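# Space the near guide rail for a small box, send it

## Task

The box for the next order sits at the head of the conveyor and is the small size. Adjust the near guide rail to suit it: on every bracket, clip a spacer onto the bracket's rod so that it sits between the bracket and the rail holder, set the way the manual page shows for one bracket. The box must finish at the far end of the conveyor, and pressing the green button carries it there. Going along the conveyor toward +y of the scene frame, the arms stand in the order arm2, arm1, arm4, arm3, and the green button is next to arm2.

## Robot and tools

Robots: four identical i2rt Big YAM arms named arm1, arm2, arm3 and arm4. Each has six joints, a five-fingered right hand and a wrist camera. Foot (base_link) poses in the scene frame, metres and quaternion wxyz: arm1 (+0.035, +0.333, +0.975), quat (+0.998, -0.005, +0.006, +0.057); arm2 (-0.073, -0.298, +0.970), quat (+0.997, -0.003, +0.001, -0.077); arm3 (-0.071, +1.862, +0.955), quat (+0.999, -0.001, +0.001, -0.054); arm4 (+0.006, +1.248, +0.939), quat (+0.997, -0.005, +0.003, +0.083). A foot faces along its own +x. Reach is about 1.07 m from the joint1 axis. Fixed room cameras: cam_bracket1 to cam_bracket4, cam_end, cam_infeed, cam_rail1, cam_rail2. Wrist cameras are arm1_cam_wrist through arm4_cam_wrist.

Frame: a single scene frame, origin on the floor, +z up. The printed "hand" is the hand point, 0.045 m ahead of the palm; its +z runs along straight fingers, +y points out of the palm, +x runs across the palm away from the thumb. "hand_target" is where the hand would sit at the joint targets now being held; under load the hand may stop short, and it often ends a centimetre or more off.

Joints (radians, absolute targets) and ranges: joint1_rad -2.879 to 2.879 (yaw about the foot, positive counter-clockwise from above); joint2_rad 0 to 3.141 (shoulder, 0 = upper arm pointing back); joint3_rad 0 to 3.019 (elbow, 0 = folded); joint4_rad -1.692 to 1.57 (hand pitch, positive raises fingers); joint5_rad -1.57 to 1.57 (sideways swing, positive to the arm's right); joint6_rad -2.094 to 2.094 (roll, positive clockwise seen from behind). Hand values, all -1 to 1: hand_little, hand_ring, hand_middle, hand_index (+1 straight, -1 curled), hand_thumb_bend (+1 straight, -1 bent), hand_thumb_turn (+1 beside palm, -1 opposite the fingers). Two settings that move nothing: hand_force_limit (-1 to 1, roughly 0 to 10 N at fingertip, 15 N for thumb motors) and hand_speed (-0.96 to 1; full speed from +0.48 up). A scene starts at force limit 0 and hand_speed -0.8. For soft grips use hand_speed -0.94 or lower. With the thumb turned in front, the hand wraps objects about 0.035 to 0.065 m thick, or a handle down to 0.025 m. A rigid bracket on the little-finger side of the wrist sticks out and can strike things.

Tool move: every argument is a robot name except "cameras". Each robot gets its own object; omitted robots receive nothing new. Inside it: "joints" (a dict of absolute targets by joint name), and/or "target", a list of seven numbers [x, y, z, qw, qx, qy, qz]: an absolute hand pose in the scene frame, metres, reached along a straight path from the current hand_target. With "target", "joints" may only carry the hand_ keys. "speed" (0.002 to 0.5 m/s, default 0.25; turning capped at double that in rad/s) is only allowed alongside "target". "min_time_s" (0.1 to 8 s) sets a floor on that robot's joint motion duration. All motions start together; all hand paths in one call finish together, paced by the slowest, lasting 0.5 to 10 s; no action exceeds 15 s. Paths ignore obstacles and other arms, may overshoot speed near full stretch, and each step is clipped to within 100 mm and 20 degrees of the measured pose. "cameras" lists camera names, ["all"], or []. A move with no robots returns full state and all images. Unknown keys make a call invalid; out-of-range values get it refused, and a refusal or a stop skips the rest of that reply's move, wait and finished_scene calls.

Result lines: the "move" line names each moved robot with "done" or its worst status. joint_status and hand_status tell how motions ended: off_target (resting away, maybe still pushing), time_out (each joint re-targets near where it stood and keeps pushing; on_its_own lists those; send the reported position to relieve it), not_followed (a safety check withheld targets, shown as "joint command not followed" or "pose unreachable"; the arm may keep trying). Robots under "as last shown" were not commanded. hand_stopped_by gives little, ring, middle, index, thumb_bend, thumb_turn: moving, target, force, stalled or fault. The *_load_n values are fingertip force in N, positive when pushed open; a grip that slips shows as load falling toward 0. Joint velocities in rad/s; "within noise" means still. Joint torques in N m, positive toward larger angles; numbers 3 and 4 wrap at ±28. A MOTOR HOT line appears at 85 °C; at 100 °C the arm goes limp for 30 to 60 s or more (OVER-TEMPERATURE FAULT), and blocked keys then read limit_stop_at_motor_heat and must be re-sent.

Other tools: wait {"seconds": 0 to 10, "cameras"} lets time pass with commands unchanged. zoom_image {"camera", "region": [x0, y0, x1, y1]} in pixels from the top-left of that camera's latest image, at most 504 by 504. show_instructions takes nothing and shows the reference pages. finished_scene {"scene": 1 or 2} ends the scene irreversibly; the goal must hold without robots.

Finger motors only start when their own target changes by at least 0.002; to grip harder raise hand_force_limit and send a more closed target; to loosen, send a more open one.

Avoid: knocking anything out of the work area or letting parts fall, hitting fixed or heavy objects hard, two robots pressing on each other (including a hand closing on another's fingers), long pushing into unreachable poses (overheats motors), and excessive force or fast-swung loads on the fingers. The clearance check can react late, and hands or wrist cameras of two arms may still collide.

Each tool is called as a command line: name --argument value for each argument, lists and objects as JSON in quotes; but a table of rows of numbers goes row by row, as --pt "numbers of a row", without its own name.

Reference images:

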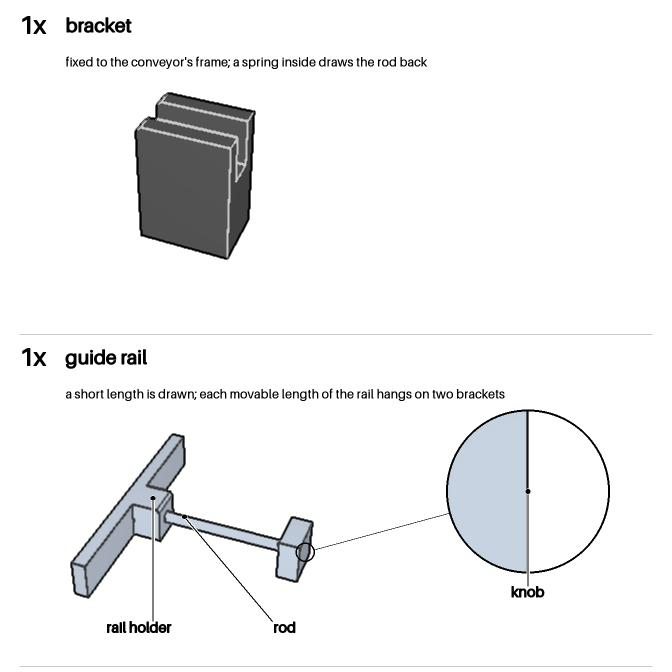

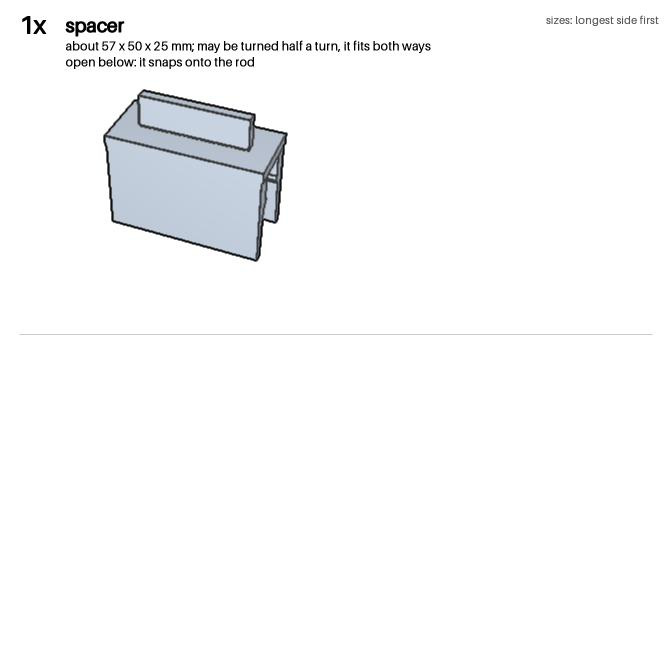

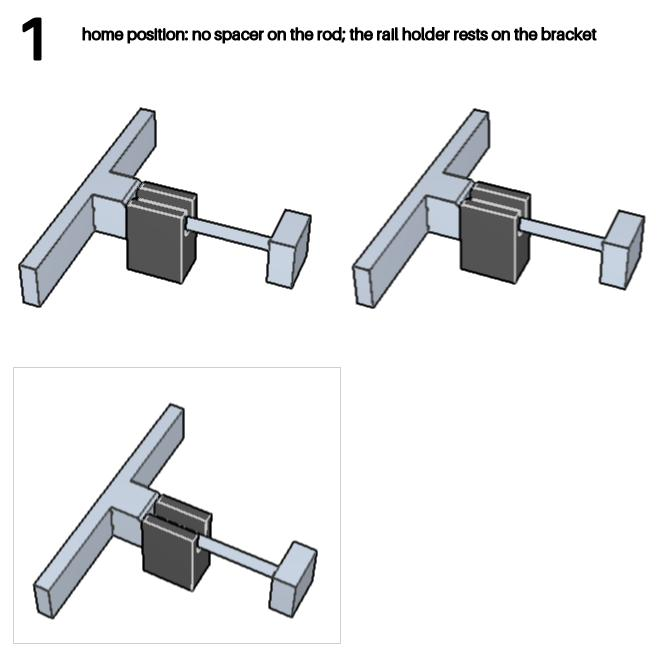

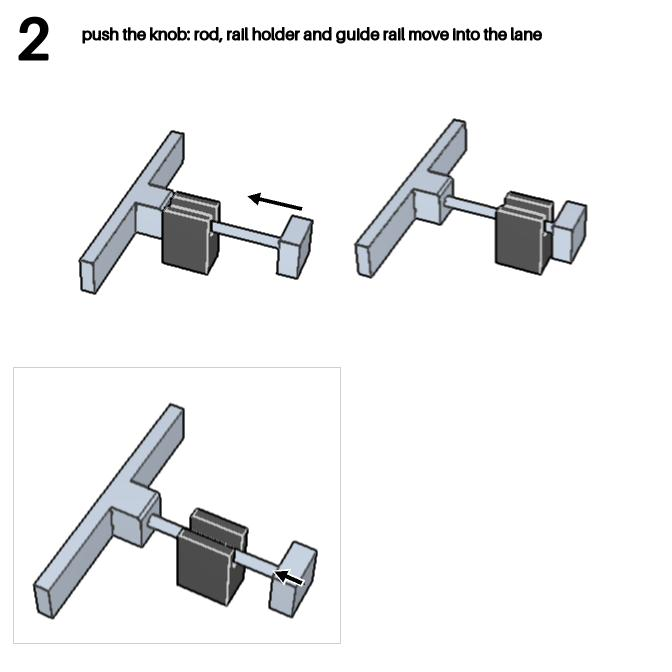

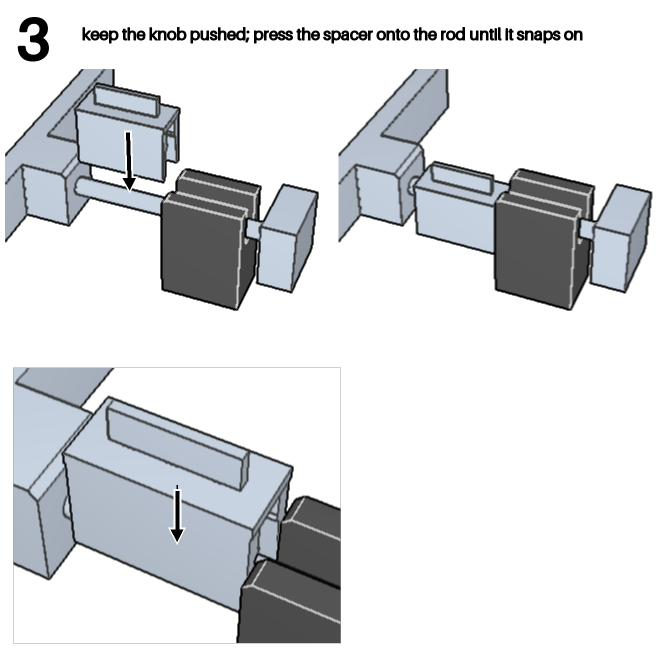

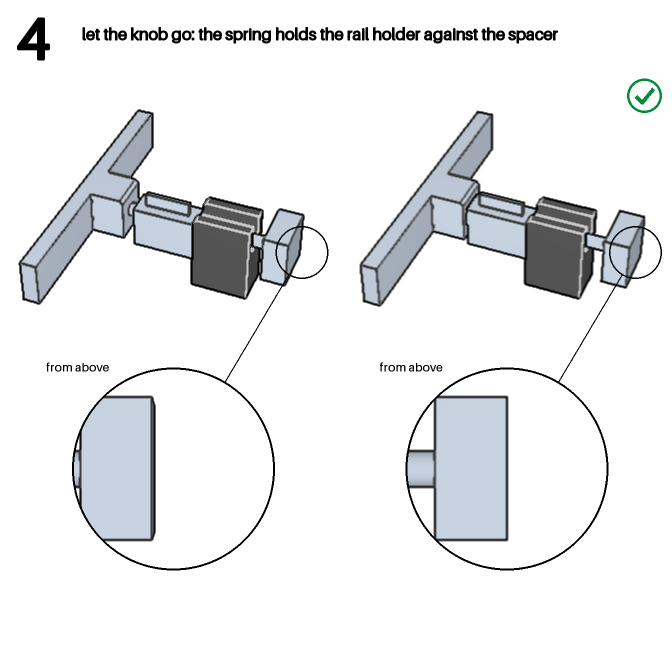

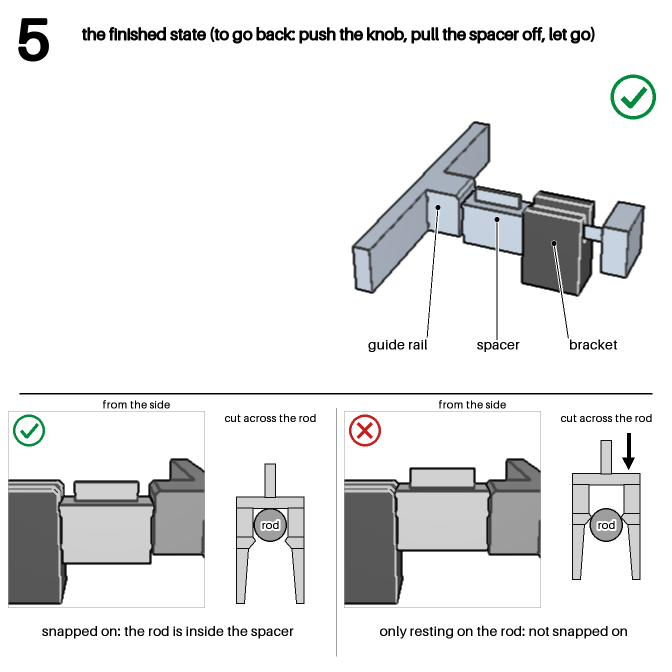

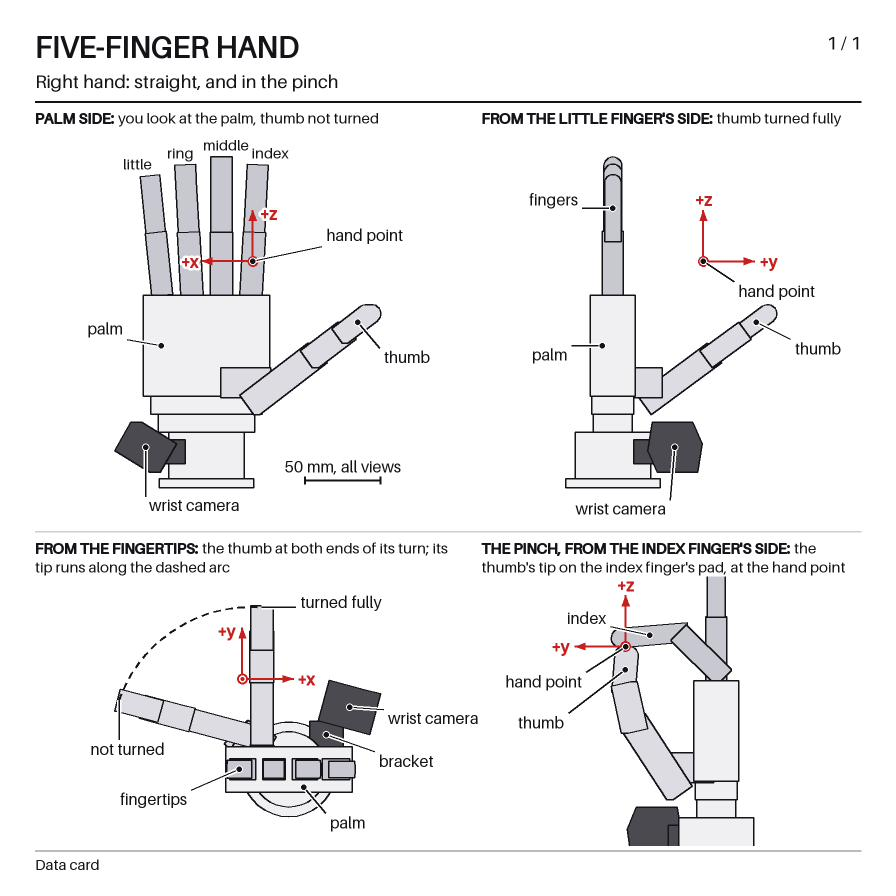

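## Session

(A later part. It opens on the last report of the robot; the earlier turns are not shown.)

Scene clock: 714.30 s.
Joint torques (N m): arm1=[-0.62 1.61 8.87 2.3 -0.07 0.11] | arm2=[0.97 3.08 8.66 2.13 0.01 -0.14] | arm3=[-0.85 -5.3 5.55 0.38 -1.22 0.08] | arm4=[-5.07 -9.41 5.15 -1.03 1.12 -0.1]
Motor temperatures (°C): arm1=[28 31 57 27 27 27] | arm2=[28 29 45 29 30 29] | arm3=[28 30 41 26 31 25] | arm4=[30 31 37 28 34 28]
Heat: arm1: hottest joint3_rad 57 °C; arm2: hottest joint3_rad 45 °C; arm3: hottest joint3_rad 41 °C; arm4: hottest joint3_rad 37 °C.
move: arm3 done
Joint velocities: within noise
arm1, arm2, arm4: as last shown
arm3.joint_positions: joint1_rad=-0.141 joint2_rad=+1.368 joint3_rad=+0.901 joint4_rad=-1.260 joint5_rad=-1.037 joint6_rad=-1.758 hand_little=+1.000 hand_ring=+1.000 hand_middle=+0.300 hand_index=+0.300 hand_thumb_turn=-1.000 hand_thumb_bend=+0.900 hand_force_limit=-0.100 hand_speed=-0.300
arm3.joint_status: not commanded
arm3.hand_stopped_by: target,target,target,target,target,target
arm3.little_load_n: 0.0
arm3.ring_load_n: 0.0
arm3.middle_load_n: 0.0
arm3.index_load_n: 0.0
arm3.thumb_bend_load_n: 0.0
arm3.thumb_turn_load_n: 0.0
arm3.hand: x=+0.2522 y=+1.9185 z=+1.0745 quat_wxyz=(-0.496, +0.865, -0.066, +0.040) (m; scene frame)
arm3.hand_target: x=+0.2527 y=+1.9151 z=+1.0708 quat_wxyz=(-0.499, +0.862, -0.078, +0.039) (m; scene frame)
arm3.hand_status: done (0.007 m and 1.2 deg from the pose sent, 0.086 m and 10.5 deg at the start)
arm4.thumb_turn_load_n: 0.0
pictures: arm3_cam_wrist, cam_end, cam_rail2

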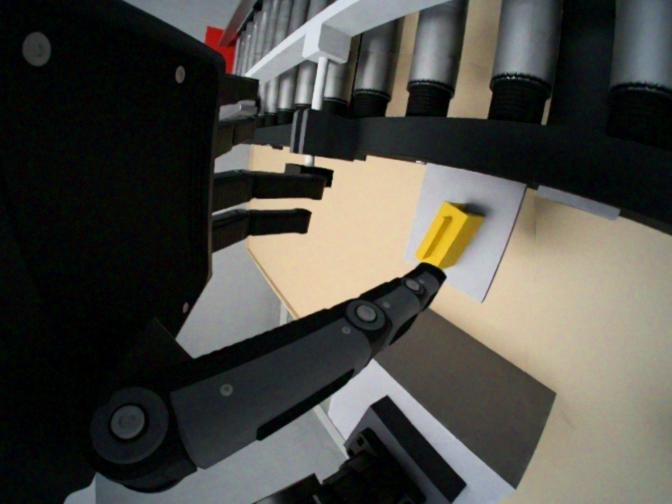

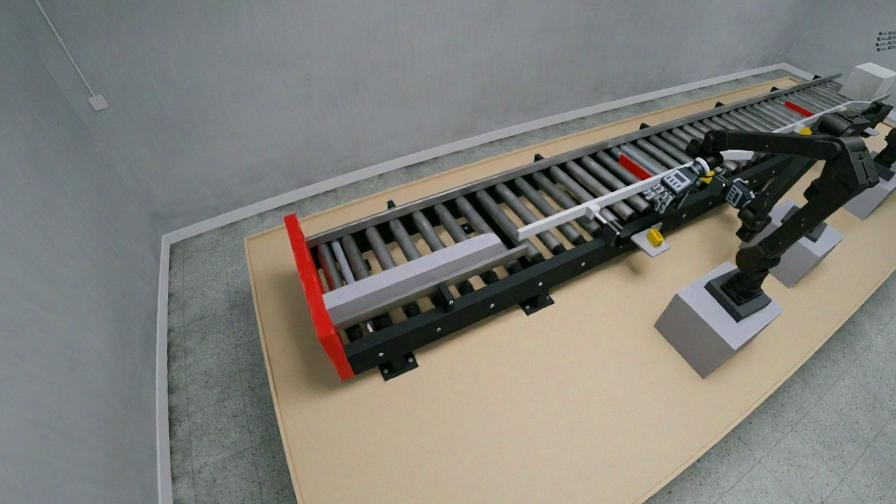

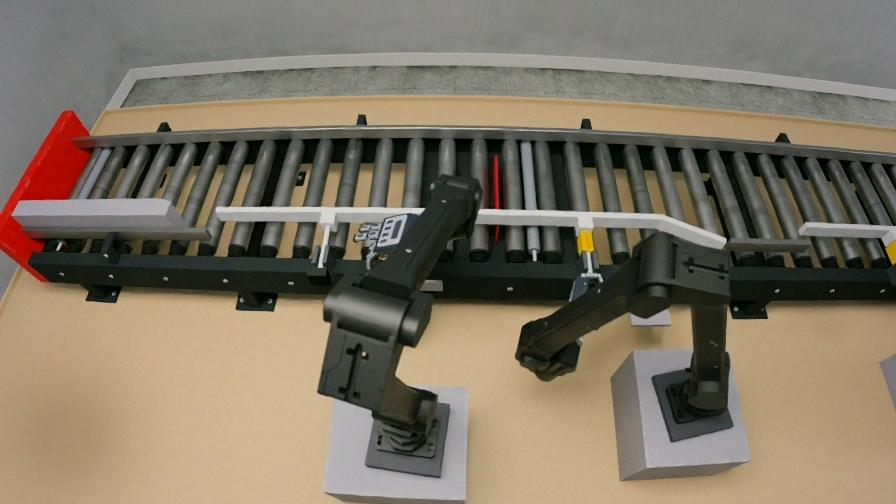

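move --arm3 '{"target": [0.2575, 1.913, 1.03, 0.4981, -0.8627, 0.0755, -0.0436], "speed": 0.08}' --cameras '["arm3_cam_wrist", "cam_rail2", "cam_end"]'

zoom_image --camera "arm3_cam_wrist" --region '[280, 130, 560, 330]'

zoom_image --camera "cam_end" --region '[600, 160, 720, 280]'

Scene clock: 730.47 s.
Joint torques (N m): arm1=[0.09 1.96 8.83 2.43 -0.04 0.11] | arm2=[0.91 3.08 8.65 2.11 0.01 -0.14] | arm3=[-0.97 -5.66 5.15 0.4 -1.22 0.04] | arm4=[-5.07 -9.29 5.14 -1.02 1.13 -0.1]
Motor temperatures (°C): arm1=[28 31 57 27 27 27] | arm2=[28 29 45 29 30 29] | arm3=[28 29 40 26 32 25] | arm4=[30 31 37 28 35 28]
Heat: arm1: hottest joint3_rad 57 °C; arm2: hottest joint3_rad 45 °C; arm3: hottest joint3_rad 40 °C; arm4: hottest joint3_rad 37 °C.
move: arm3 done
Joint velocities: within noise
arm1, arm2, arm4: as last shown
arm2.index_load_n: -0.5
arm3.joint_positions: joint1_rad=-0.143 joint2_rad=+1.435 joint3_rad=+0.847 joint4_rad=-1.132 joint5_rad=-1.037 joint6_rad=-1.756 hand_little=+1.000 hand_ring=+1.000 hand_middle=+0.300 hand_index=+0.300 hand_thumb_turn=-1.000 hand_thumb_bend=+0.900 hand_force_limit=-0.100 hand_speed=-0.300
arm3.joint_status: not commanded
arm3.hand_stopped_by: target,target,target,target,target,target
arm3.little_load_n: 0.0
arm3.ring_load_n: 0.0
arm3.middle_load_n: 0.0
arm3.index_load_n: 0.0
arm3.thumb_bend_load_n: 0.0
arm3.thumb_turn_load_n: 0.0
arm3.hand: x=+0.2560 y=+1.9170 z=+1.0340 quat_wxyz=(-0.496, +0.865, -0.066, +0.042) (m; scene frame)
arm3.hand_target: x=+0.2566 y=+1.9130 z=+1.0303 quat_wxyz=(-0.498, +0.862, -0.077, +0.043) (m; scene frame)
arm3.hand_status: done (0.006 m and 1.2 deg from the pose sent, 0.045 m and 1.2 deg at the start)
arm4.little_load_n: -0.5
pictures: arm3_cam_wrist, cam_end, cam_rail2

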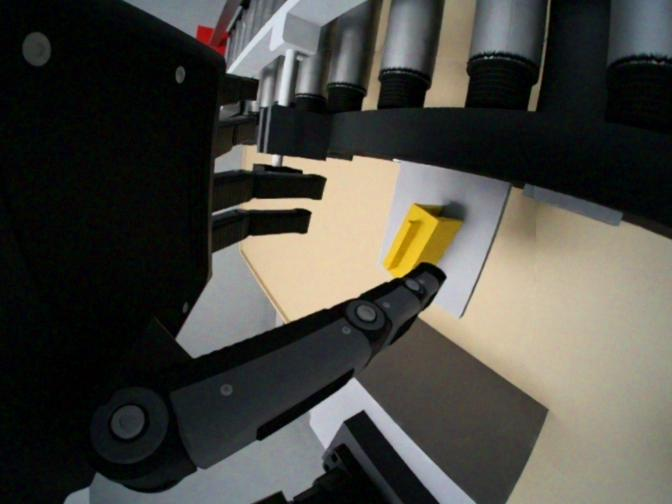

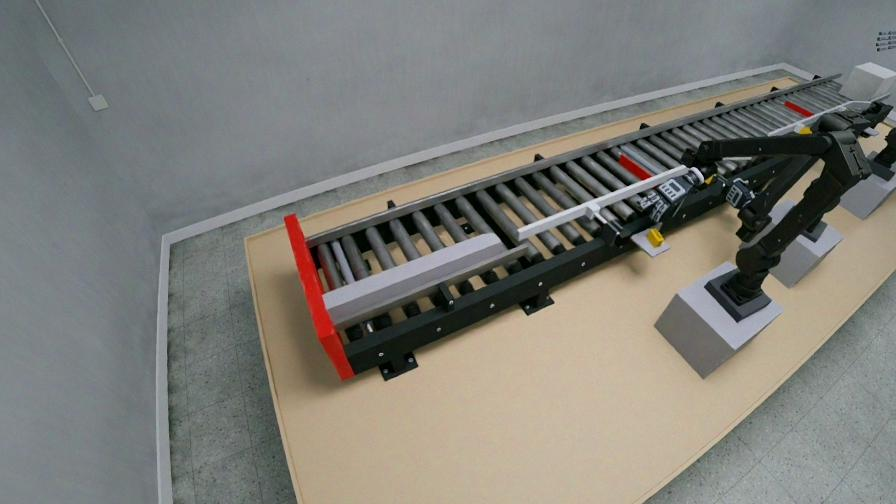

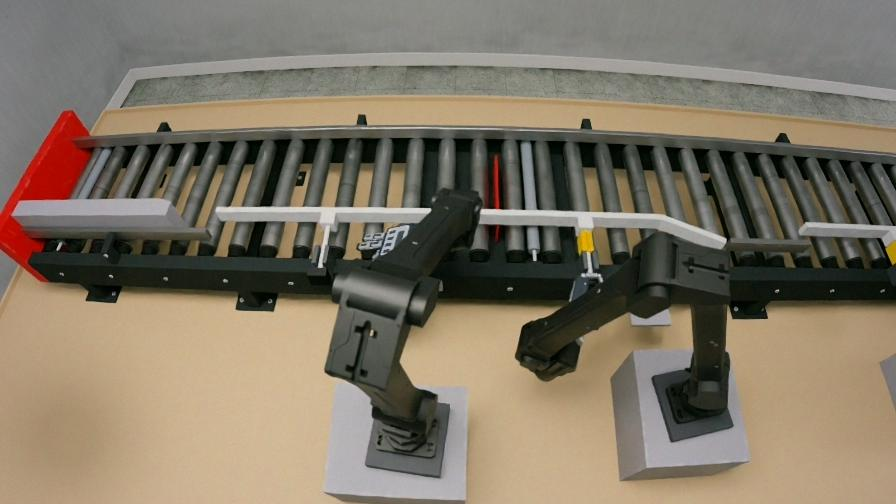

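Scaled by 1.800 from the camera's 672x504 image, which has a finer 960x720 frame.

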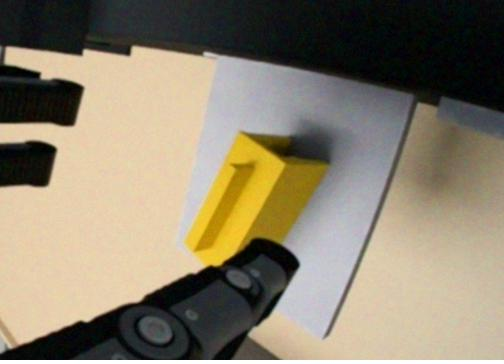

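Scaled by 4.200.

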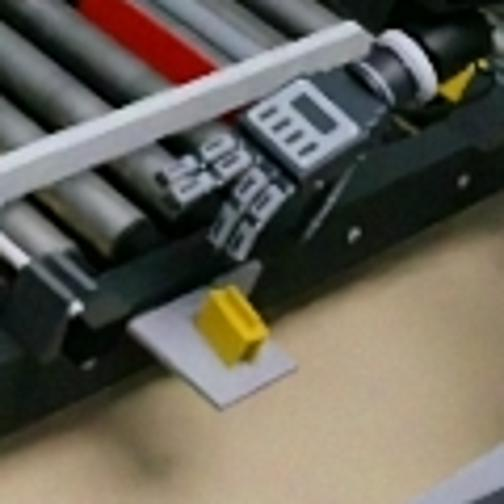

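move --arm3 '{"target": [0.2575, 1.9155, 1.0, 0.4981, -0.8627, 0.0755, -0.0436], "speed": 0.06}' --cameras '["arm3_cam_wrist", "cam_end"]'

zoom_image --camera "arm3_cam_wrist" --region '[280, 130, 560, 330]'

zoom_image --camera "cam_end" --region '[600, 160, 720, 280]'

Scene clock: 756.27 s.
Joint torques (N m): arm1=[-0.56 2.08 8.83 2.25 -0.11 0.12] | arm2=[0.97 3.08 8.66 2.13 0.01 -0.15] | arm3=[-0.32 -5.77 4.74 0.43 -1.26 0.09] | arm4=[-5.07 -9.29 5.16 -1.02 1.12 -0.1]
Motor temperatures (°C): arm1=[28 31 57 27 27 27] | arm2=[28 29 45 29 30 29] | arm3=[28 29 39 26 33 25] | arm4=[30 31 37 28 35 28]
Heat: arm1: hottest joint3_rad 57 °C; arm2: hottest joint3_rad 45 °C; arm3: hottest joint3_rad 39 °C; arm4: hottest joint3_rad 37 °C.
move: arm3 done
Joint velocities: within noise
arm1, arm2, arm4: as last shown
arm2.ring_load_n: -0.5
arm2.index_load_n: 0.0
arm3.joint_positions: joint1_rad=-0.143 joint2_rad=+1.486 joint3_rad=+0.807 joint4_rad=-1.027 joint5_rad=-1.037 joint6_rad=-1.748 hand_little=+1.000 hand_ring=+1.000 hand_middle=+0.300 hand_index=+0.300 hand_thumb_turn=-1.000 hand_thumb_bend=+0.900 hand_force_limit=-0.100 hand_speed=-0.300
arm3.joint_status: not commanded
arm3.hand_stopped_by: target,target,target,target,target,target
arm3.little_load_n: 0.0
arm3.ring_load_n: 0.0
arm3.middle_load_n: 0.0
arm3.index_load_n: 0.0
arm3.thumb_bend_load_n: 0.0
arm3.thumb_turn_load_n: 0.0
arm3.hand: x=+0.2578 y=+1.9166 z=+1.0043 quat_wxyz=(-0.495, +0.865, -0.065, +0.047) (m; scene frame)
arm3.hand_target: x=+0.2572 y=+1.9156 z=+1.0004 quat_wxyz=(-0.498, +0.863, -0.075, +0.044) (m; scene frame)
arm3.hand_status: done (0.004 m and 1.3 deg from the pose sent, 0.034 m and 1.2 deg at the start)
arm4.little_load_n: 0.0
pictures: arm3_cam_wrist, cam_end

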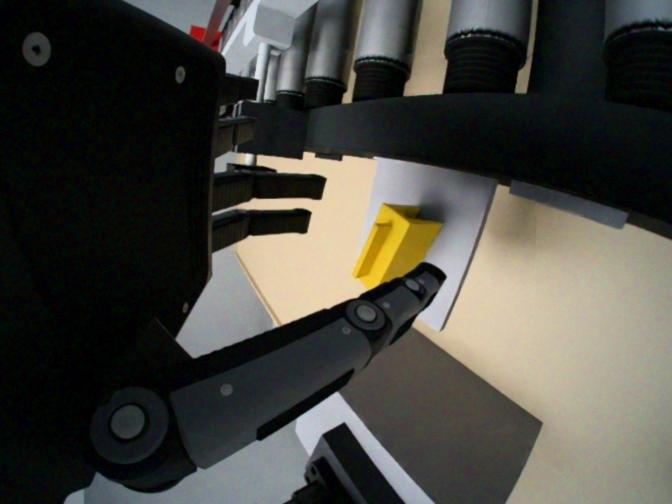

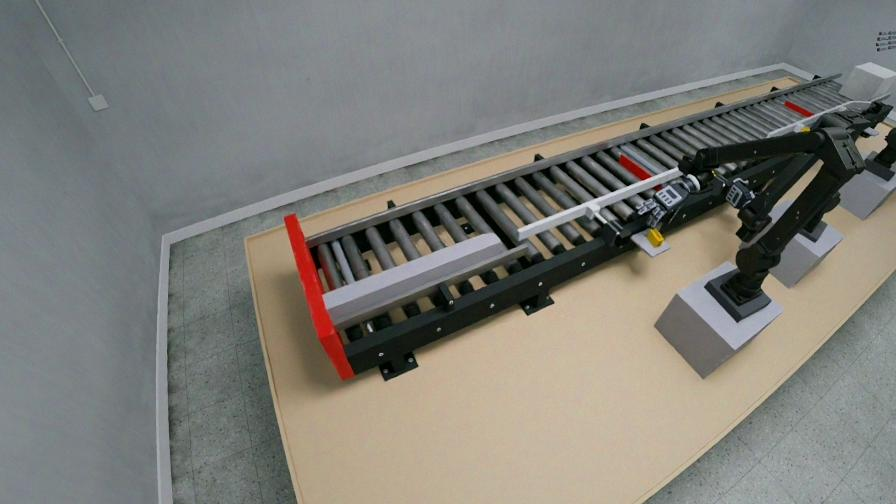

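Scaled by 1.800 from the camera's 672x504 image, which has a finer 960x720 frame.

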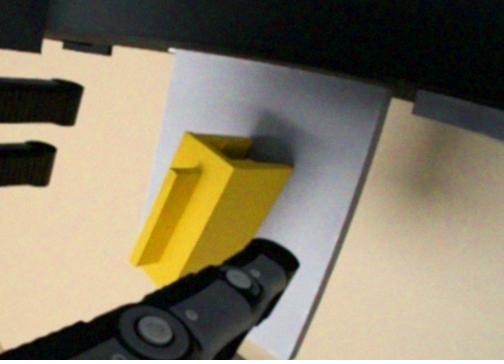

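Scaled by 4.200.

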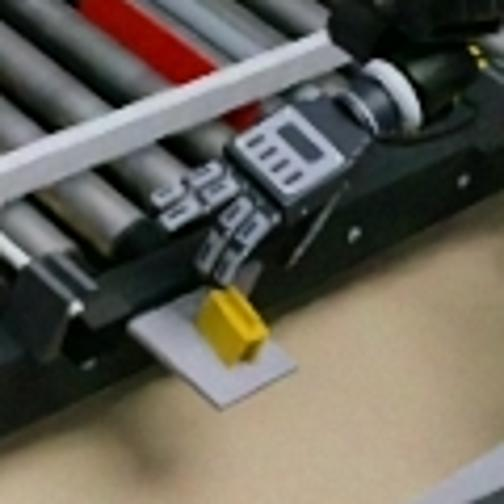

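move --arm3 '{"target": [0.2545, 1.918, 0.964, 0.4981, -0.8627, 0.0755, -0.0436], "speed": 0.05}' --cameras '["arm3_cam_wrist", "cam_end"]'

zoom_image --camera "arm3_cam_wrist" --region '[230, 130, 510, 330]'

zoom_image --camera "cam_end" --region '[600, 160, 720, 280]'

Scene clock: 765.00 s.
Joint torques (N m): arm1=[-0.09 1.61 8.96 2.26 -0.08 0.12] | arm2=[0.91 3.08 8.65 2.13 0.01 -0.15] | arm3=[0.03 -5.95 4.16 0.43 -1.27 0.09] | arm4=[-4.95 -9.29 5.14 -1.01 1.13 -0.09]
Motor temperatures (°C): arm1=[28 31 57 27 27 27] | arm2=[28 29 45 29 30 29] | arm3=[28 29 39 26 33 25] | arm4=[30 31 37 28 35 28]
Heat: arm1: hottest joint3_rad 57 °C; arm2: hottest joint3_rad 45 °C; arm3: hottest joint3_rad 39 °C; arm4: hottest joint3_rad 37 °C.
move: arm3 done
Joint velocities: within noise
arm1, arm2, arm4: as last shown
arm2.ring_load_n: 0.0
arm3.joint_positions: joint1_rad=-0.143 joint2_rad=+1.553 joint3_rad=+0.761 joint4_rad=-0.904 joint5_rad=-1.038 joint6_rad=-1.738 hand_little=+1.000 hand_ring=+1.000 hand_middle=+0.300 hand_index=+0.300 hand_thumb_turn=-1.000 hand_thumb_bend=+0.900 hand_force_limit=-0.100 hand_speed=-0.300
arm3.joint_status: not commanded
arm3.hand_stopped_by: target,target,target,target,target,target
arm3.little_load_n: 0.0
arm3.ring_load_n: 0.0
arm3.middle_load_n: 0.0
arm3.index_load_n: 0.0
arm3.thumb_bend_load_n: 0.0
arm3.thumb_turn_load_n: 0.0
arm3.hand: x=+0.2560 y=+1.9173 z=+0.9689 quat_wxyz=(-0.495, +0.865, -0.068, +0.048) (m; scene frame)
arm3.hand_target: x=+0.2542 y=+1.9182 z=+0.9648 quat_wxyz=(-0.499, +0.862, -0.075, +0.044) (m; scene frame)
arm3.hand_status: done (0.005 m and 1.1 deg from the pose sent, 0.040 m and 1.3 deg at the start)
pictures: arm3_cam_wrist, cam_end

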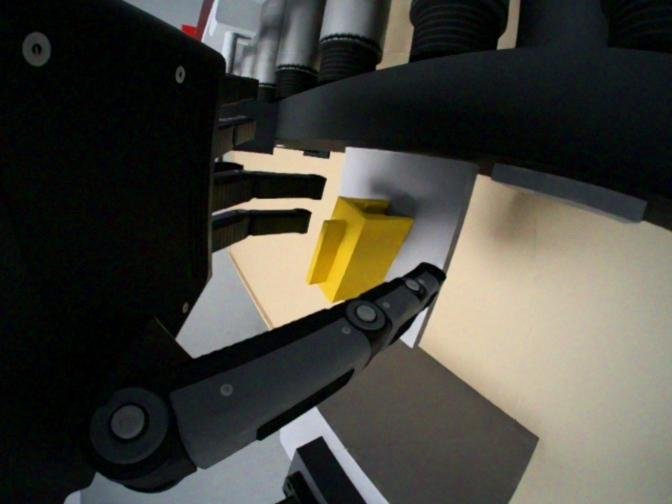

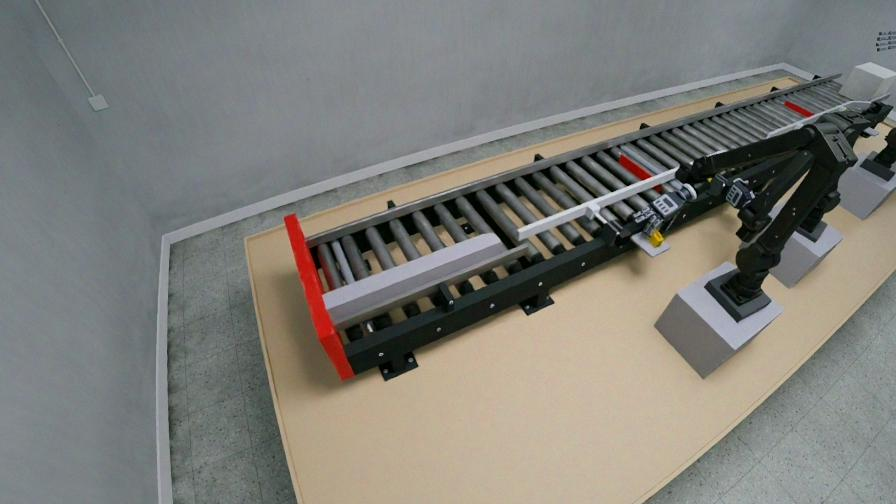

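Scaled by 1.800 from the camera's 672x504 image, which has a finer 960x720 frame.

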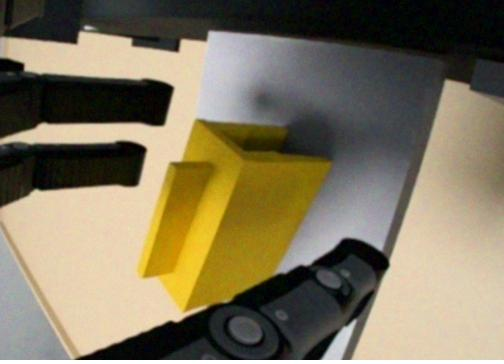

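Scaled by 4.200.

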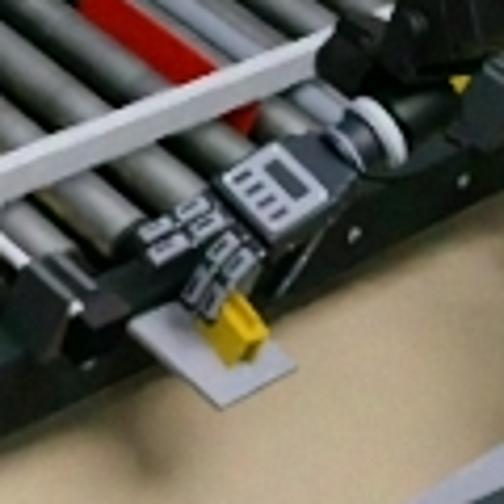

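move --arm3 '{"joints": {"hand_speed": -0.92, "hand_force_limit": -0.1, "hand_index": -0.35, "hand_middle": -0.35, "hand_thumb_bend": 0.5}}' --cameras '["arm3_cam_wrist", "cam_end"]'

zoom_image --camera "arm3_cam_wrist" --region '[230, 130, 510, 330]'

Scene clock: 772.20 s.
Joint torques (N m): arm1=[-0.09 1.85 8.92 2.29 -0.1 0.11] | arm2=[0.97 3.08 8.68 2.13 0.01 -0.14] | arm3=[0.03 -5.95 4.15 0.43 -1.18 0.08] | arm4=[-5.13 -9.29 5.19 -1.02 1.12 -0.1]
Motor temperatures (°C): arm1=[28 31 57 27 27 27] | arm2=[28 29 45 29 30 29] | arm3=[28 29 38 26 33 25] | arm4=[30 31 37 28 35 28]
Heat: arm1: hottest joint3_rad 57 °C; arm2: hottest joint3_rad 45 °C; arm3: hottest joint3_rad 38 °C; arm4: hottest joint3_rad 37 °C.
move: arm3 off_target
Joint velocities: within noise
arm1, arm2, arm4: as last shown
arm2.ring_load_n: -0.5
arm3.joint_positions: joint1_rad=-0.143 joint2_rad=+1.553 joint3_rad=+0.761 joint4_rad=-0.904 joint5_rad=-1.040 joint6_rad=-1.747 hand_little=+1.000 hand_ring=+1.000 hand_middle=-0.192 hand_index=-0.350 hand_thumb_turn=-1.000 hand_thumb_bend=+0.650 hand_force_limit=-0.100 hand_speed=-0.920
arm3.joint_status: hand_middle off_target (ended at -0.192, target -0.350); hand_thumb_bend off_target (ended at +0.650, target +0.500); the others done
arm3.hand_stopped_by: target,target,force,target,force,target
arm3.little_load_n: 0.0
arm3.ring_load_n: 0.0
arm3.middle_load_n: 3.0
arm3.index_load_n: 1.5
arm3.thumb_bend_load_n: 6.0
arm3.thumb_turn_load_n: -1.0
arm3.hand: x=+0.2566 y=+1.9173 z=+0.9689 quat_wxyz=(-0.495, +0.865, -0.064, +0.051) (m; scene frame)
arm3.hand_target: x=+0.2547 y=+1.9180 z=+0.9645 quat_wxyz=(-0.498, +0.863, -0.071, +0.046) (m; scene frame)
arm3.hand_status: not commanded
arm4.index_load_n: -1.0
pictures: arm3_cam_wrist, cam_end

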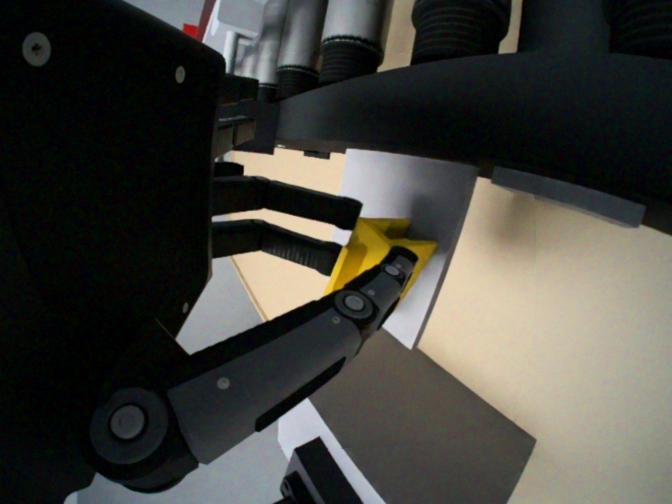

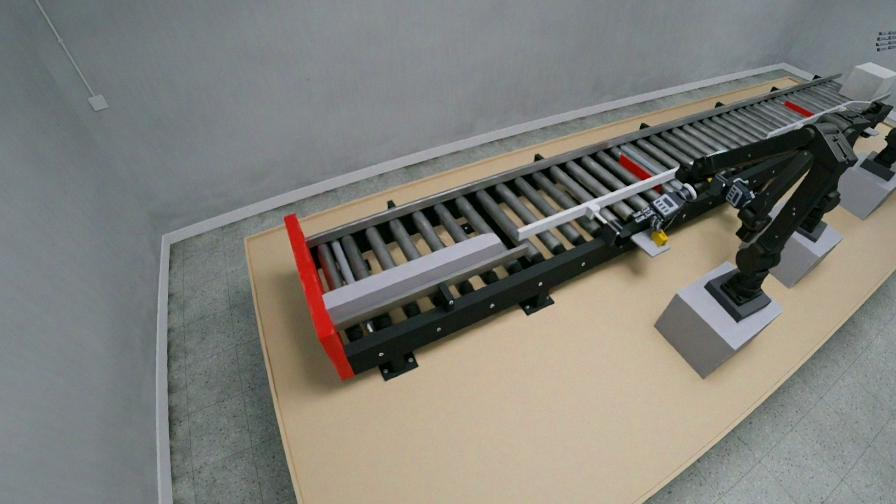

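Scaled by 1.800 from the camera's 672x504 image, which has a finer 960x720 frame.

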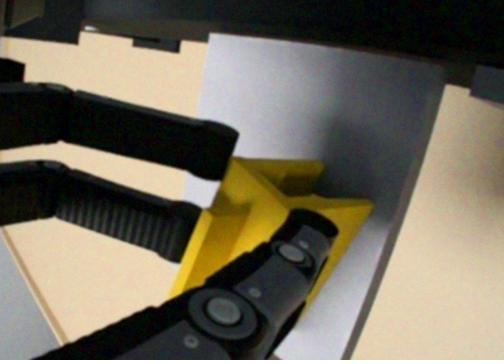

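move --arm3 '{"joints": {"hand_speed": -0.8, "hand_index": 0.3, "hand_middle": 0.3, "hand_thumb_bend": 0.9}}' --cameras '["arm3_cam_wrist"]'

zoom_image --camera "arm3_cam_wrist" --region '[230, 130, 510, 330]'

Scene clock: 782.33 s.
Joint torques (N m): arm1=[-0.5 1.9 8.84 2.29 -0.1 0.11] | arm2=[0.91 3.02 8.68 2.13 0.01 -0.15] | arm3=[0.03 -5.95 4.16 0.44 -1.16 0.08] | arm4=[-5.19 -9.41 5.16 -1.01 1.13 -0.1]
Motor temperatures (°C): arm1=[28 31 57 27 27 27] | arm2=[28 29 45 29 30 29] | arm3=[28 29 38 26 33 25] | arm4=[30 31 37 28 35 28]
Heat: arm1: hottest joint3_rad 57 °C; arm2: hottest joint3_rad 45 °C; arm3: hottest joint3_rad 38 °C; arm4: hottest joint3_rad 37 °C.
move: arm3 done
Joint velocities: within noise
arm1, arm2, arm4: as last shown
arm2.little_load_n: -0.5
arm2.ring_load_n: 0.0
arm2.thumb_bend_load_n: 0.5
arm3.joint_positions: joint1_rad=-0.143 joint2_rad=+1.553 joint3_rad=+0.761 joint4_rad=-0.904 joint5_rad=-1.040 joint6_rad=-1.738 hand_little=+1.000 hand_ring=+1.000 hand_middle=+0.300 hand_index=+0.300 hand_thumb_turn=-1.000 hand_thumb_bend=+0.900 hand_force_limit=-0.100 hand_speed=-0.800
arm3.joint_status: all done
arm3.hand_stopped_by: target,target,target,target,target,target
arm3.little_load_n: 0.0
arm3.ring_load_n: 0.0
arm3.middle_load_n: 0.0
arm3.index_load_n: 0.0
arm3.thumb_bend_load_n: 0.0
arm3.thumb_turn_load_n: 0.0
arm3.hand: x=+0.2561 y=+1.9175 z=+0.9691 quat_wxyz=(-0.495, +0.865, -0.068, +0.048) (m; scene frame)
arm3.hand_target: x=+0.2542 y=+1.9181 z=+0.9647 quat_wxyz=(-0.498, +0.863, -0.075, +0.044) (m; scene frame)
arm3.hand_status: not commanded
arm4.little_load_n: -0.5
arm4.index_load_n: -0.5
arm4.thumb_turn_load_n: 0.5
pictures: arm3_cam_wrist

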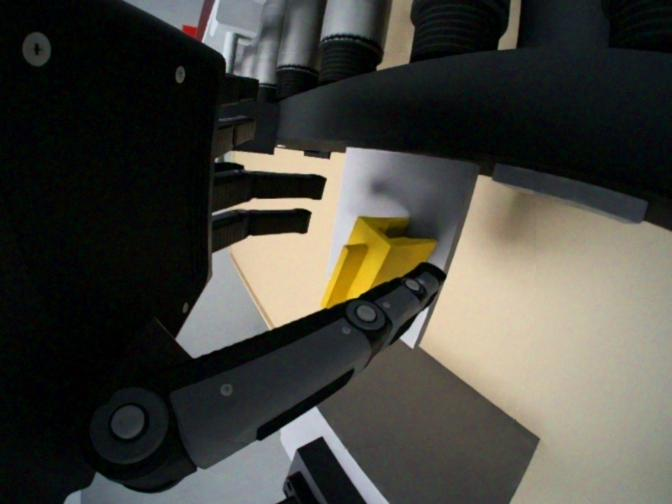

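Scaled by 1.800 from the camera's 672x504 image, which has a finer 960x720 frame.

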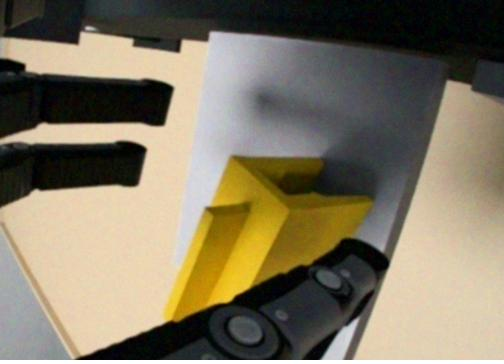

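move --arm3 '{"target": [0.2445, 1.919, 0.9645, 0.4981, -0.8627, 0.0755, -0.0436], "speed": 0.04}' --cameras '["arm3_cam_wrist"]'

zoom_image --camera "arm3_cam_wrist" --region '[230, 130, 510, 330]'

Scene clock: 802.17 s.
Joint torques (N m): arm1=[-0.26 2.14 8.76 2.3 -0.09 0.1] | arm2=[0.97 3.08 8.66 2.11 0.01 -0.15] | arm3=[-0.32 -7.18 3.97 0.27 -1.12 -0.02] | arm4=[-5.01 -9.23 5.16 -1.02 1.12 -0.1]
Motor temperatures (°C): arm1=[28 31 57 27 27 27] | arm2=[28 29 45 29 30 29] | arm3=[28 29 38 26 34 25] | arm4=[30 31 37 28 35 27]
Heat: arm1: hottest joint3_rad 57 °C; arm2: hottest joint3_rad 45 °C; arm3: hottest joint3_rad 38 °C; arm4: hottest joint3_rad 37 °C.
move: arm3 done
Joint velocities: within noise
arm1, arm2, arm4: as last shown
arm2.little_load_n: 0.0
arm2.thumb_bend_load_n: 0.0
arm3.joint_positions: joint1_rad=-0.143 joint2_rad=+1.553 joint3_rad=+0.735 joint4_rad=-0.904 joint5_rad=-1.040 joint6_rad=-1.738 hand_little=+1.000 hand_ring=+1.000 hand_middle=+0.300 hand_index=+0.300 hand_thumb_turn=-1.000 hand_thumb_bend=+0.900 hand_force_limit=-0.100 hand_speed=-0.800
arm3.joint_status: not commanded
arm3.hand_stopped_by: target,target,target,target,target,target
arm3.little_load_n: 0.0
arm3.ring_load_n: 0.0
arm3.middle_load_n: 0.0
arm3.index_load_n: 0.0
arm3.thumb_bend_load_n: 0.0
arm3.thumb_turn_load_n: 0.0
arm3.hand: x=+0.2435 y=+1.9207 z=+0.9636 quat_wxyz=(-0.497, +0.864, -0.074, +0.037) (m; scene frame)
arm3.hand_target: x=+0.2438 y=+1.9192 z=+0.9644 quat_wxyz=(-0.498, +0.863, -0.076, +0.043) (m; scene frame)
arm3.hand_status: done (0.002 m and 0.8 deg from the pose sent, 0.013 m and 1.1 deg at the start)
arm4.little_load_n: 0.0
arm4.thumb_turn_load_n: 0.0
pictures: arm3_cam_wrist

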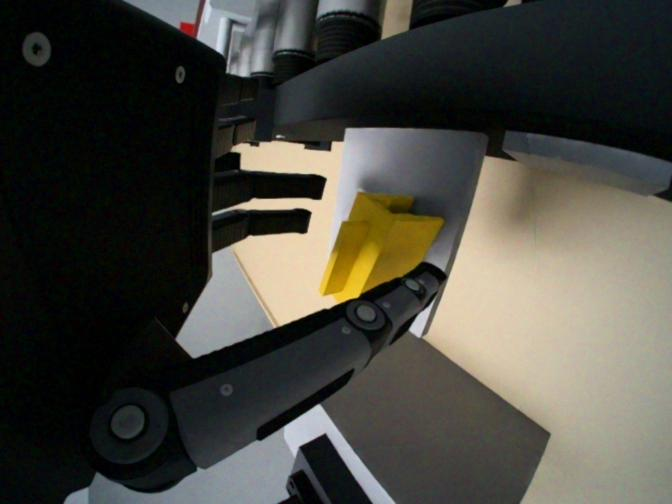

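Scaled by 1.800 from the camera's 672x504 image, which has a finer 960x720 frame.

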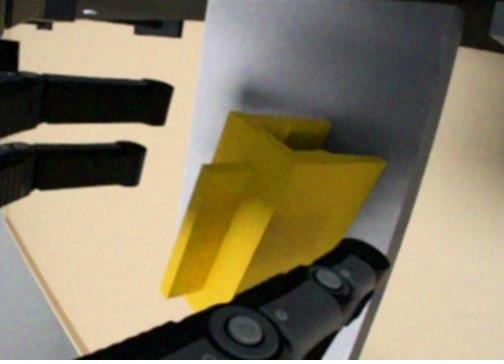

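move --arm3 '{"joints": {"hand_speed": -0.92, "hand_force_limit": -0.1, "hand_index": -0.35, "hand_middle": -0.35, "hand_thumb_bend": 0.5}}' --cameras '["arm3_cam_wrist", "cam_end"]'

zoom_image --camera "arm3_cam_wrist" --region '[230, 130, 510, 330]'

zoom_image --camera "cam_end" --region '[600, 160, 720, 280]'

Scene clock: 813.63 s.
Joint torques (N m): arm1=[-0.85 2.02 8.83 2.35 -0.04 0.11] | arm2=[0.91 3.02 8.65 2.13 0.01 -0.14] | arm3=[-0.32 -7.18 3.97 0.28 -1.12 -0.02] | arm4=[-5.07 -9.23 5.18 -1.03 1.12 -0.1]
Motor temperatures (°C): arm1=[28 31 57 27 27 27] | arm2=[28 28 45 29 30 29] | arm3=[28 30 38 26 34 25] | arm4=[30 31 37 28 35 27]
Heat: arm1: hottest joint3_rad 57 °C; arm2: hottest joint3_rad 45 °C; arm3: hottest joint3_rad 38 °C; arm4: hottest joint3_rad 37 °C.
move: arm3 off_target
Joint velocities: within noise
arm1.joint_positions: joint1_rad=+0.136 joint2_rad=+0.617 joint3_rad=+1.332 joint4_rad=-1.203 joint5_rad=-0.121 joint6_rad=-1.300 hand_little=+1.000 hand_ring=+1.000 hand_middle=+1.000 hand_index=+1.000 hand_thumb_turn=+1.000 hand_thumb_bend=+1.000 hand_force_limit=+0.000 hand_speed=-0.800
arm1.joint_status: not commanded
arm1.hand_stopped_by: target,target,target,target,target,target
arm1.little_load_n: 0.0
arm1.ring_load_n: 0.0
arm1.middle_load_n: 0.0
arm1.index_load_n: 0.0
arm1.thumb_bend_load_n: 0.0
arm1.thumb_turn_load_n: 0.0
arm1.hand: x=+0.2992 y=+0.3763 z=+1.4587 quat_wxyz=(-0.178, +0.860, +0.023, +0.478) (m; scene frame)
arm1.hand_target: x=+0.2980 y=+0.3761 z=+1.4709 quat_wxyz=(-0.180, +0.853, +0.024, +0.489) (m; scene frame)
arm1.hand_status: not commanded
arm2.joint_positions: joint1_rad=-0.027 joint2_rad=+0.640 joint3_rad=+1.404 joint4_rad=-1.216 joint5_rad=-0.086 joint6_rad=-1.008 hand_little=+1.000 hand_ring=+1.000 hand_middle=+1.000 hand_index=+1.000 hand_thumb_turn=+1.000 hand_thumb_bend=+1.000 hand_force_limit=+0.000 hand_speed=-0.800
arm2.joint_status: not commanded
arm2.hand_stopped_by: target,target,target,target,target,target
arm2.little_load_n: 0.0
arm2.ring_load_n: 0.0
arm2.middle_load_n: 0.0
arm2.index_load_n: 0.0
arm2.thumb_bend_load_n: 0.0
arm2.thumb_turn_load_n: 0.0
arm2.hand: x=+0.1735 y=-0.3588 z=+1.4749 quat_wxyz=(-0.134, +0.798, -0.285, +0.513) (m; scene frame)
arm2.hand_target: x=+0.1724 y=-0.3585 z=+1.4879 quat_wxyz=(-0.136, +0.791, -0.282, +0.525) (m; scene frame)
arm2.hand_status: not commanded
arm3.joint_positions: joint1_rad=-0.143 joint2_rad=+1.553 joint3_rad=+0.735 joint4_rad=-0.904 joint5_rad=-1.040 joint6_rad=-1.738 hand_little=+1.000 hand_ring=+1.000 hand_middle=-0.191 hand_index=-0.236 hand_thumb_turn=-1.000 hand_thumb_bend=+0.651 hand_force_limit=-0.100 hand_speed=-0.920
arm3.joint_status: hand_middle off_target (ended at -0.191, target -0.350); hand_index off_target (ended at -0.236, target -0.350); hand_thumb_bend off_target (ended at +0.651, target +0.500); the others done
arm3.hand_stopped_by: target,target,force,force,force,target
arm3.little_load_n: 0.0
arm3.ring_load_n: 0.0
arm3.middle_load_n: 3.0
arm3.index_load_n: 4.5
arm3.thumb_bend_load_n: 9.5
arm3.thumb_turn_load_n: -3.0
arm3.hand: x=+0.2435 y=+1.9207 z=+0.9636 quat_wxyz=(-0.497, +0.864, -0.074, +0.037) (m; scene frame)
arm3.hand_target: x=+0.2438 y=+1.9192 z=+0.9643 quat_wxyz=(-0.498, +0.863, -0.076, +0.043) (m; scene frame)
arm3.hand_status: not commanded
arm4.joint_positions: joint1_rad=+1.153 joint2_rad=+1.973 joint3_rad=+0.802 joint4_rad=-1.670 joint5_rad=+1.539 joint6_rad=+1.263 hand_little=-1.000 hand_ring=-1.000 hand_middle=-1.000 hand_index=-1.000 hand_thumb_turn=-1.000 hand_thumb_bend=+1.000 hand_force_limit=+0.000 hand_speed=+0.000
arm4.joint_status: not commanded
arm4.hand_stopped_by: target,target,target,target,target,target
arm4.little_load_n: 0.0
arm4.ring_load_n: 0.0
arm4.middle_load_n: -2.0
arm4.index_load_n: -0.5
arm4.thumb_bend_load_n: 0.0
arm4.thumb_turn_load_n: 0.0
arm4.hand: x=+0.2534 y=+1.4374 z=+0.9824 quat_wxyz=(+0.106, +0.705, -0.093, +0.695) (m; scene frame)
arm4.hand_target: x=+0.2763 y=+1.4295 z=+0.9805 quat_wxyz=(+0.123, +0.698, -0.124, +0.695) (m; scene frame)
arm4.hand_status: not commanded
pictures: arm3_cam_wrist, cam_end

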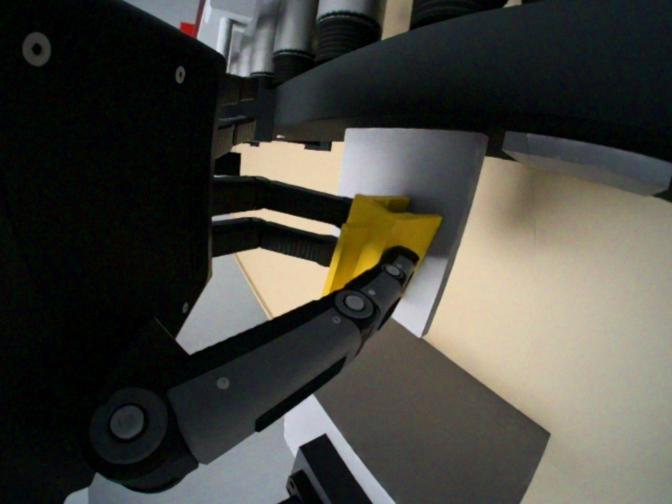

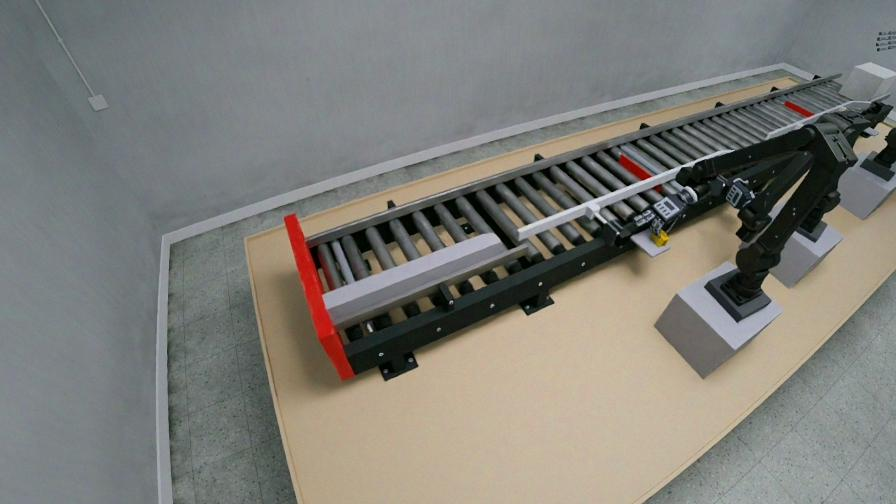

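Scaled by 1.800 from the camera's 672x504 image, which has a finer 960x720 frame.

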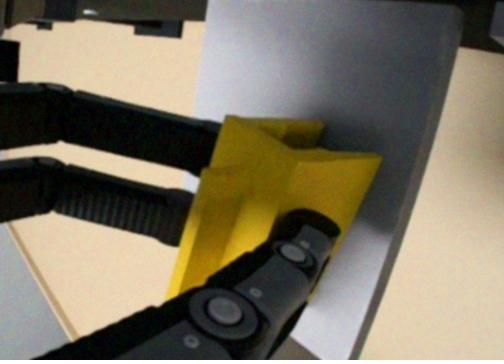

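Scaled by 4.200.

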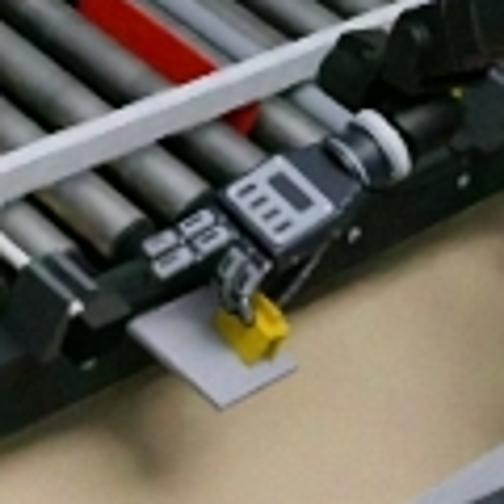

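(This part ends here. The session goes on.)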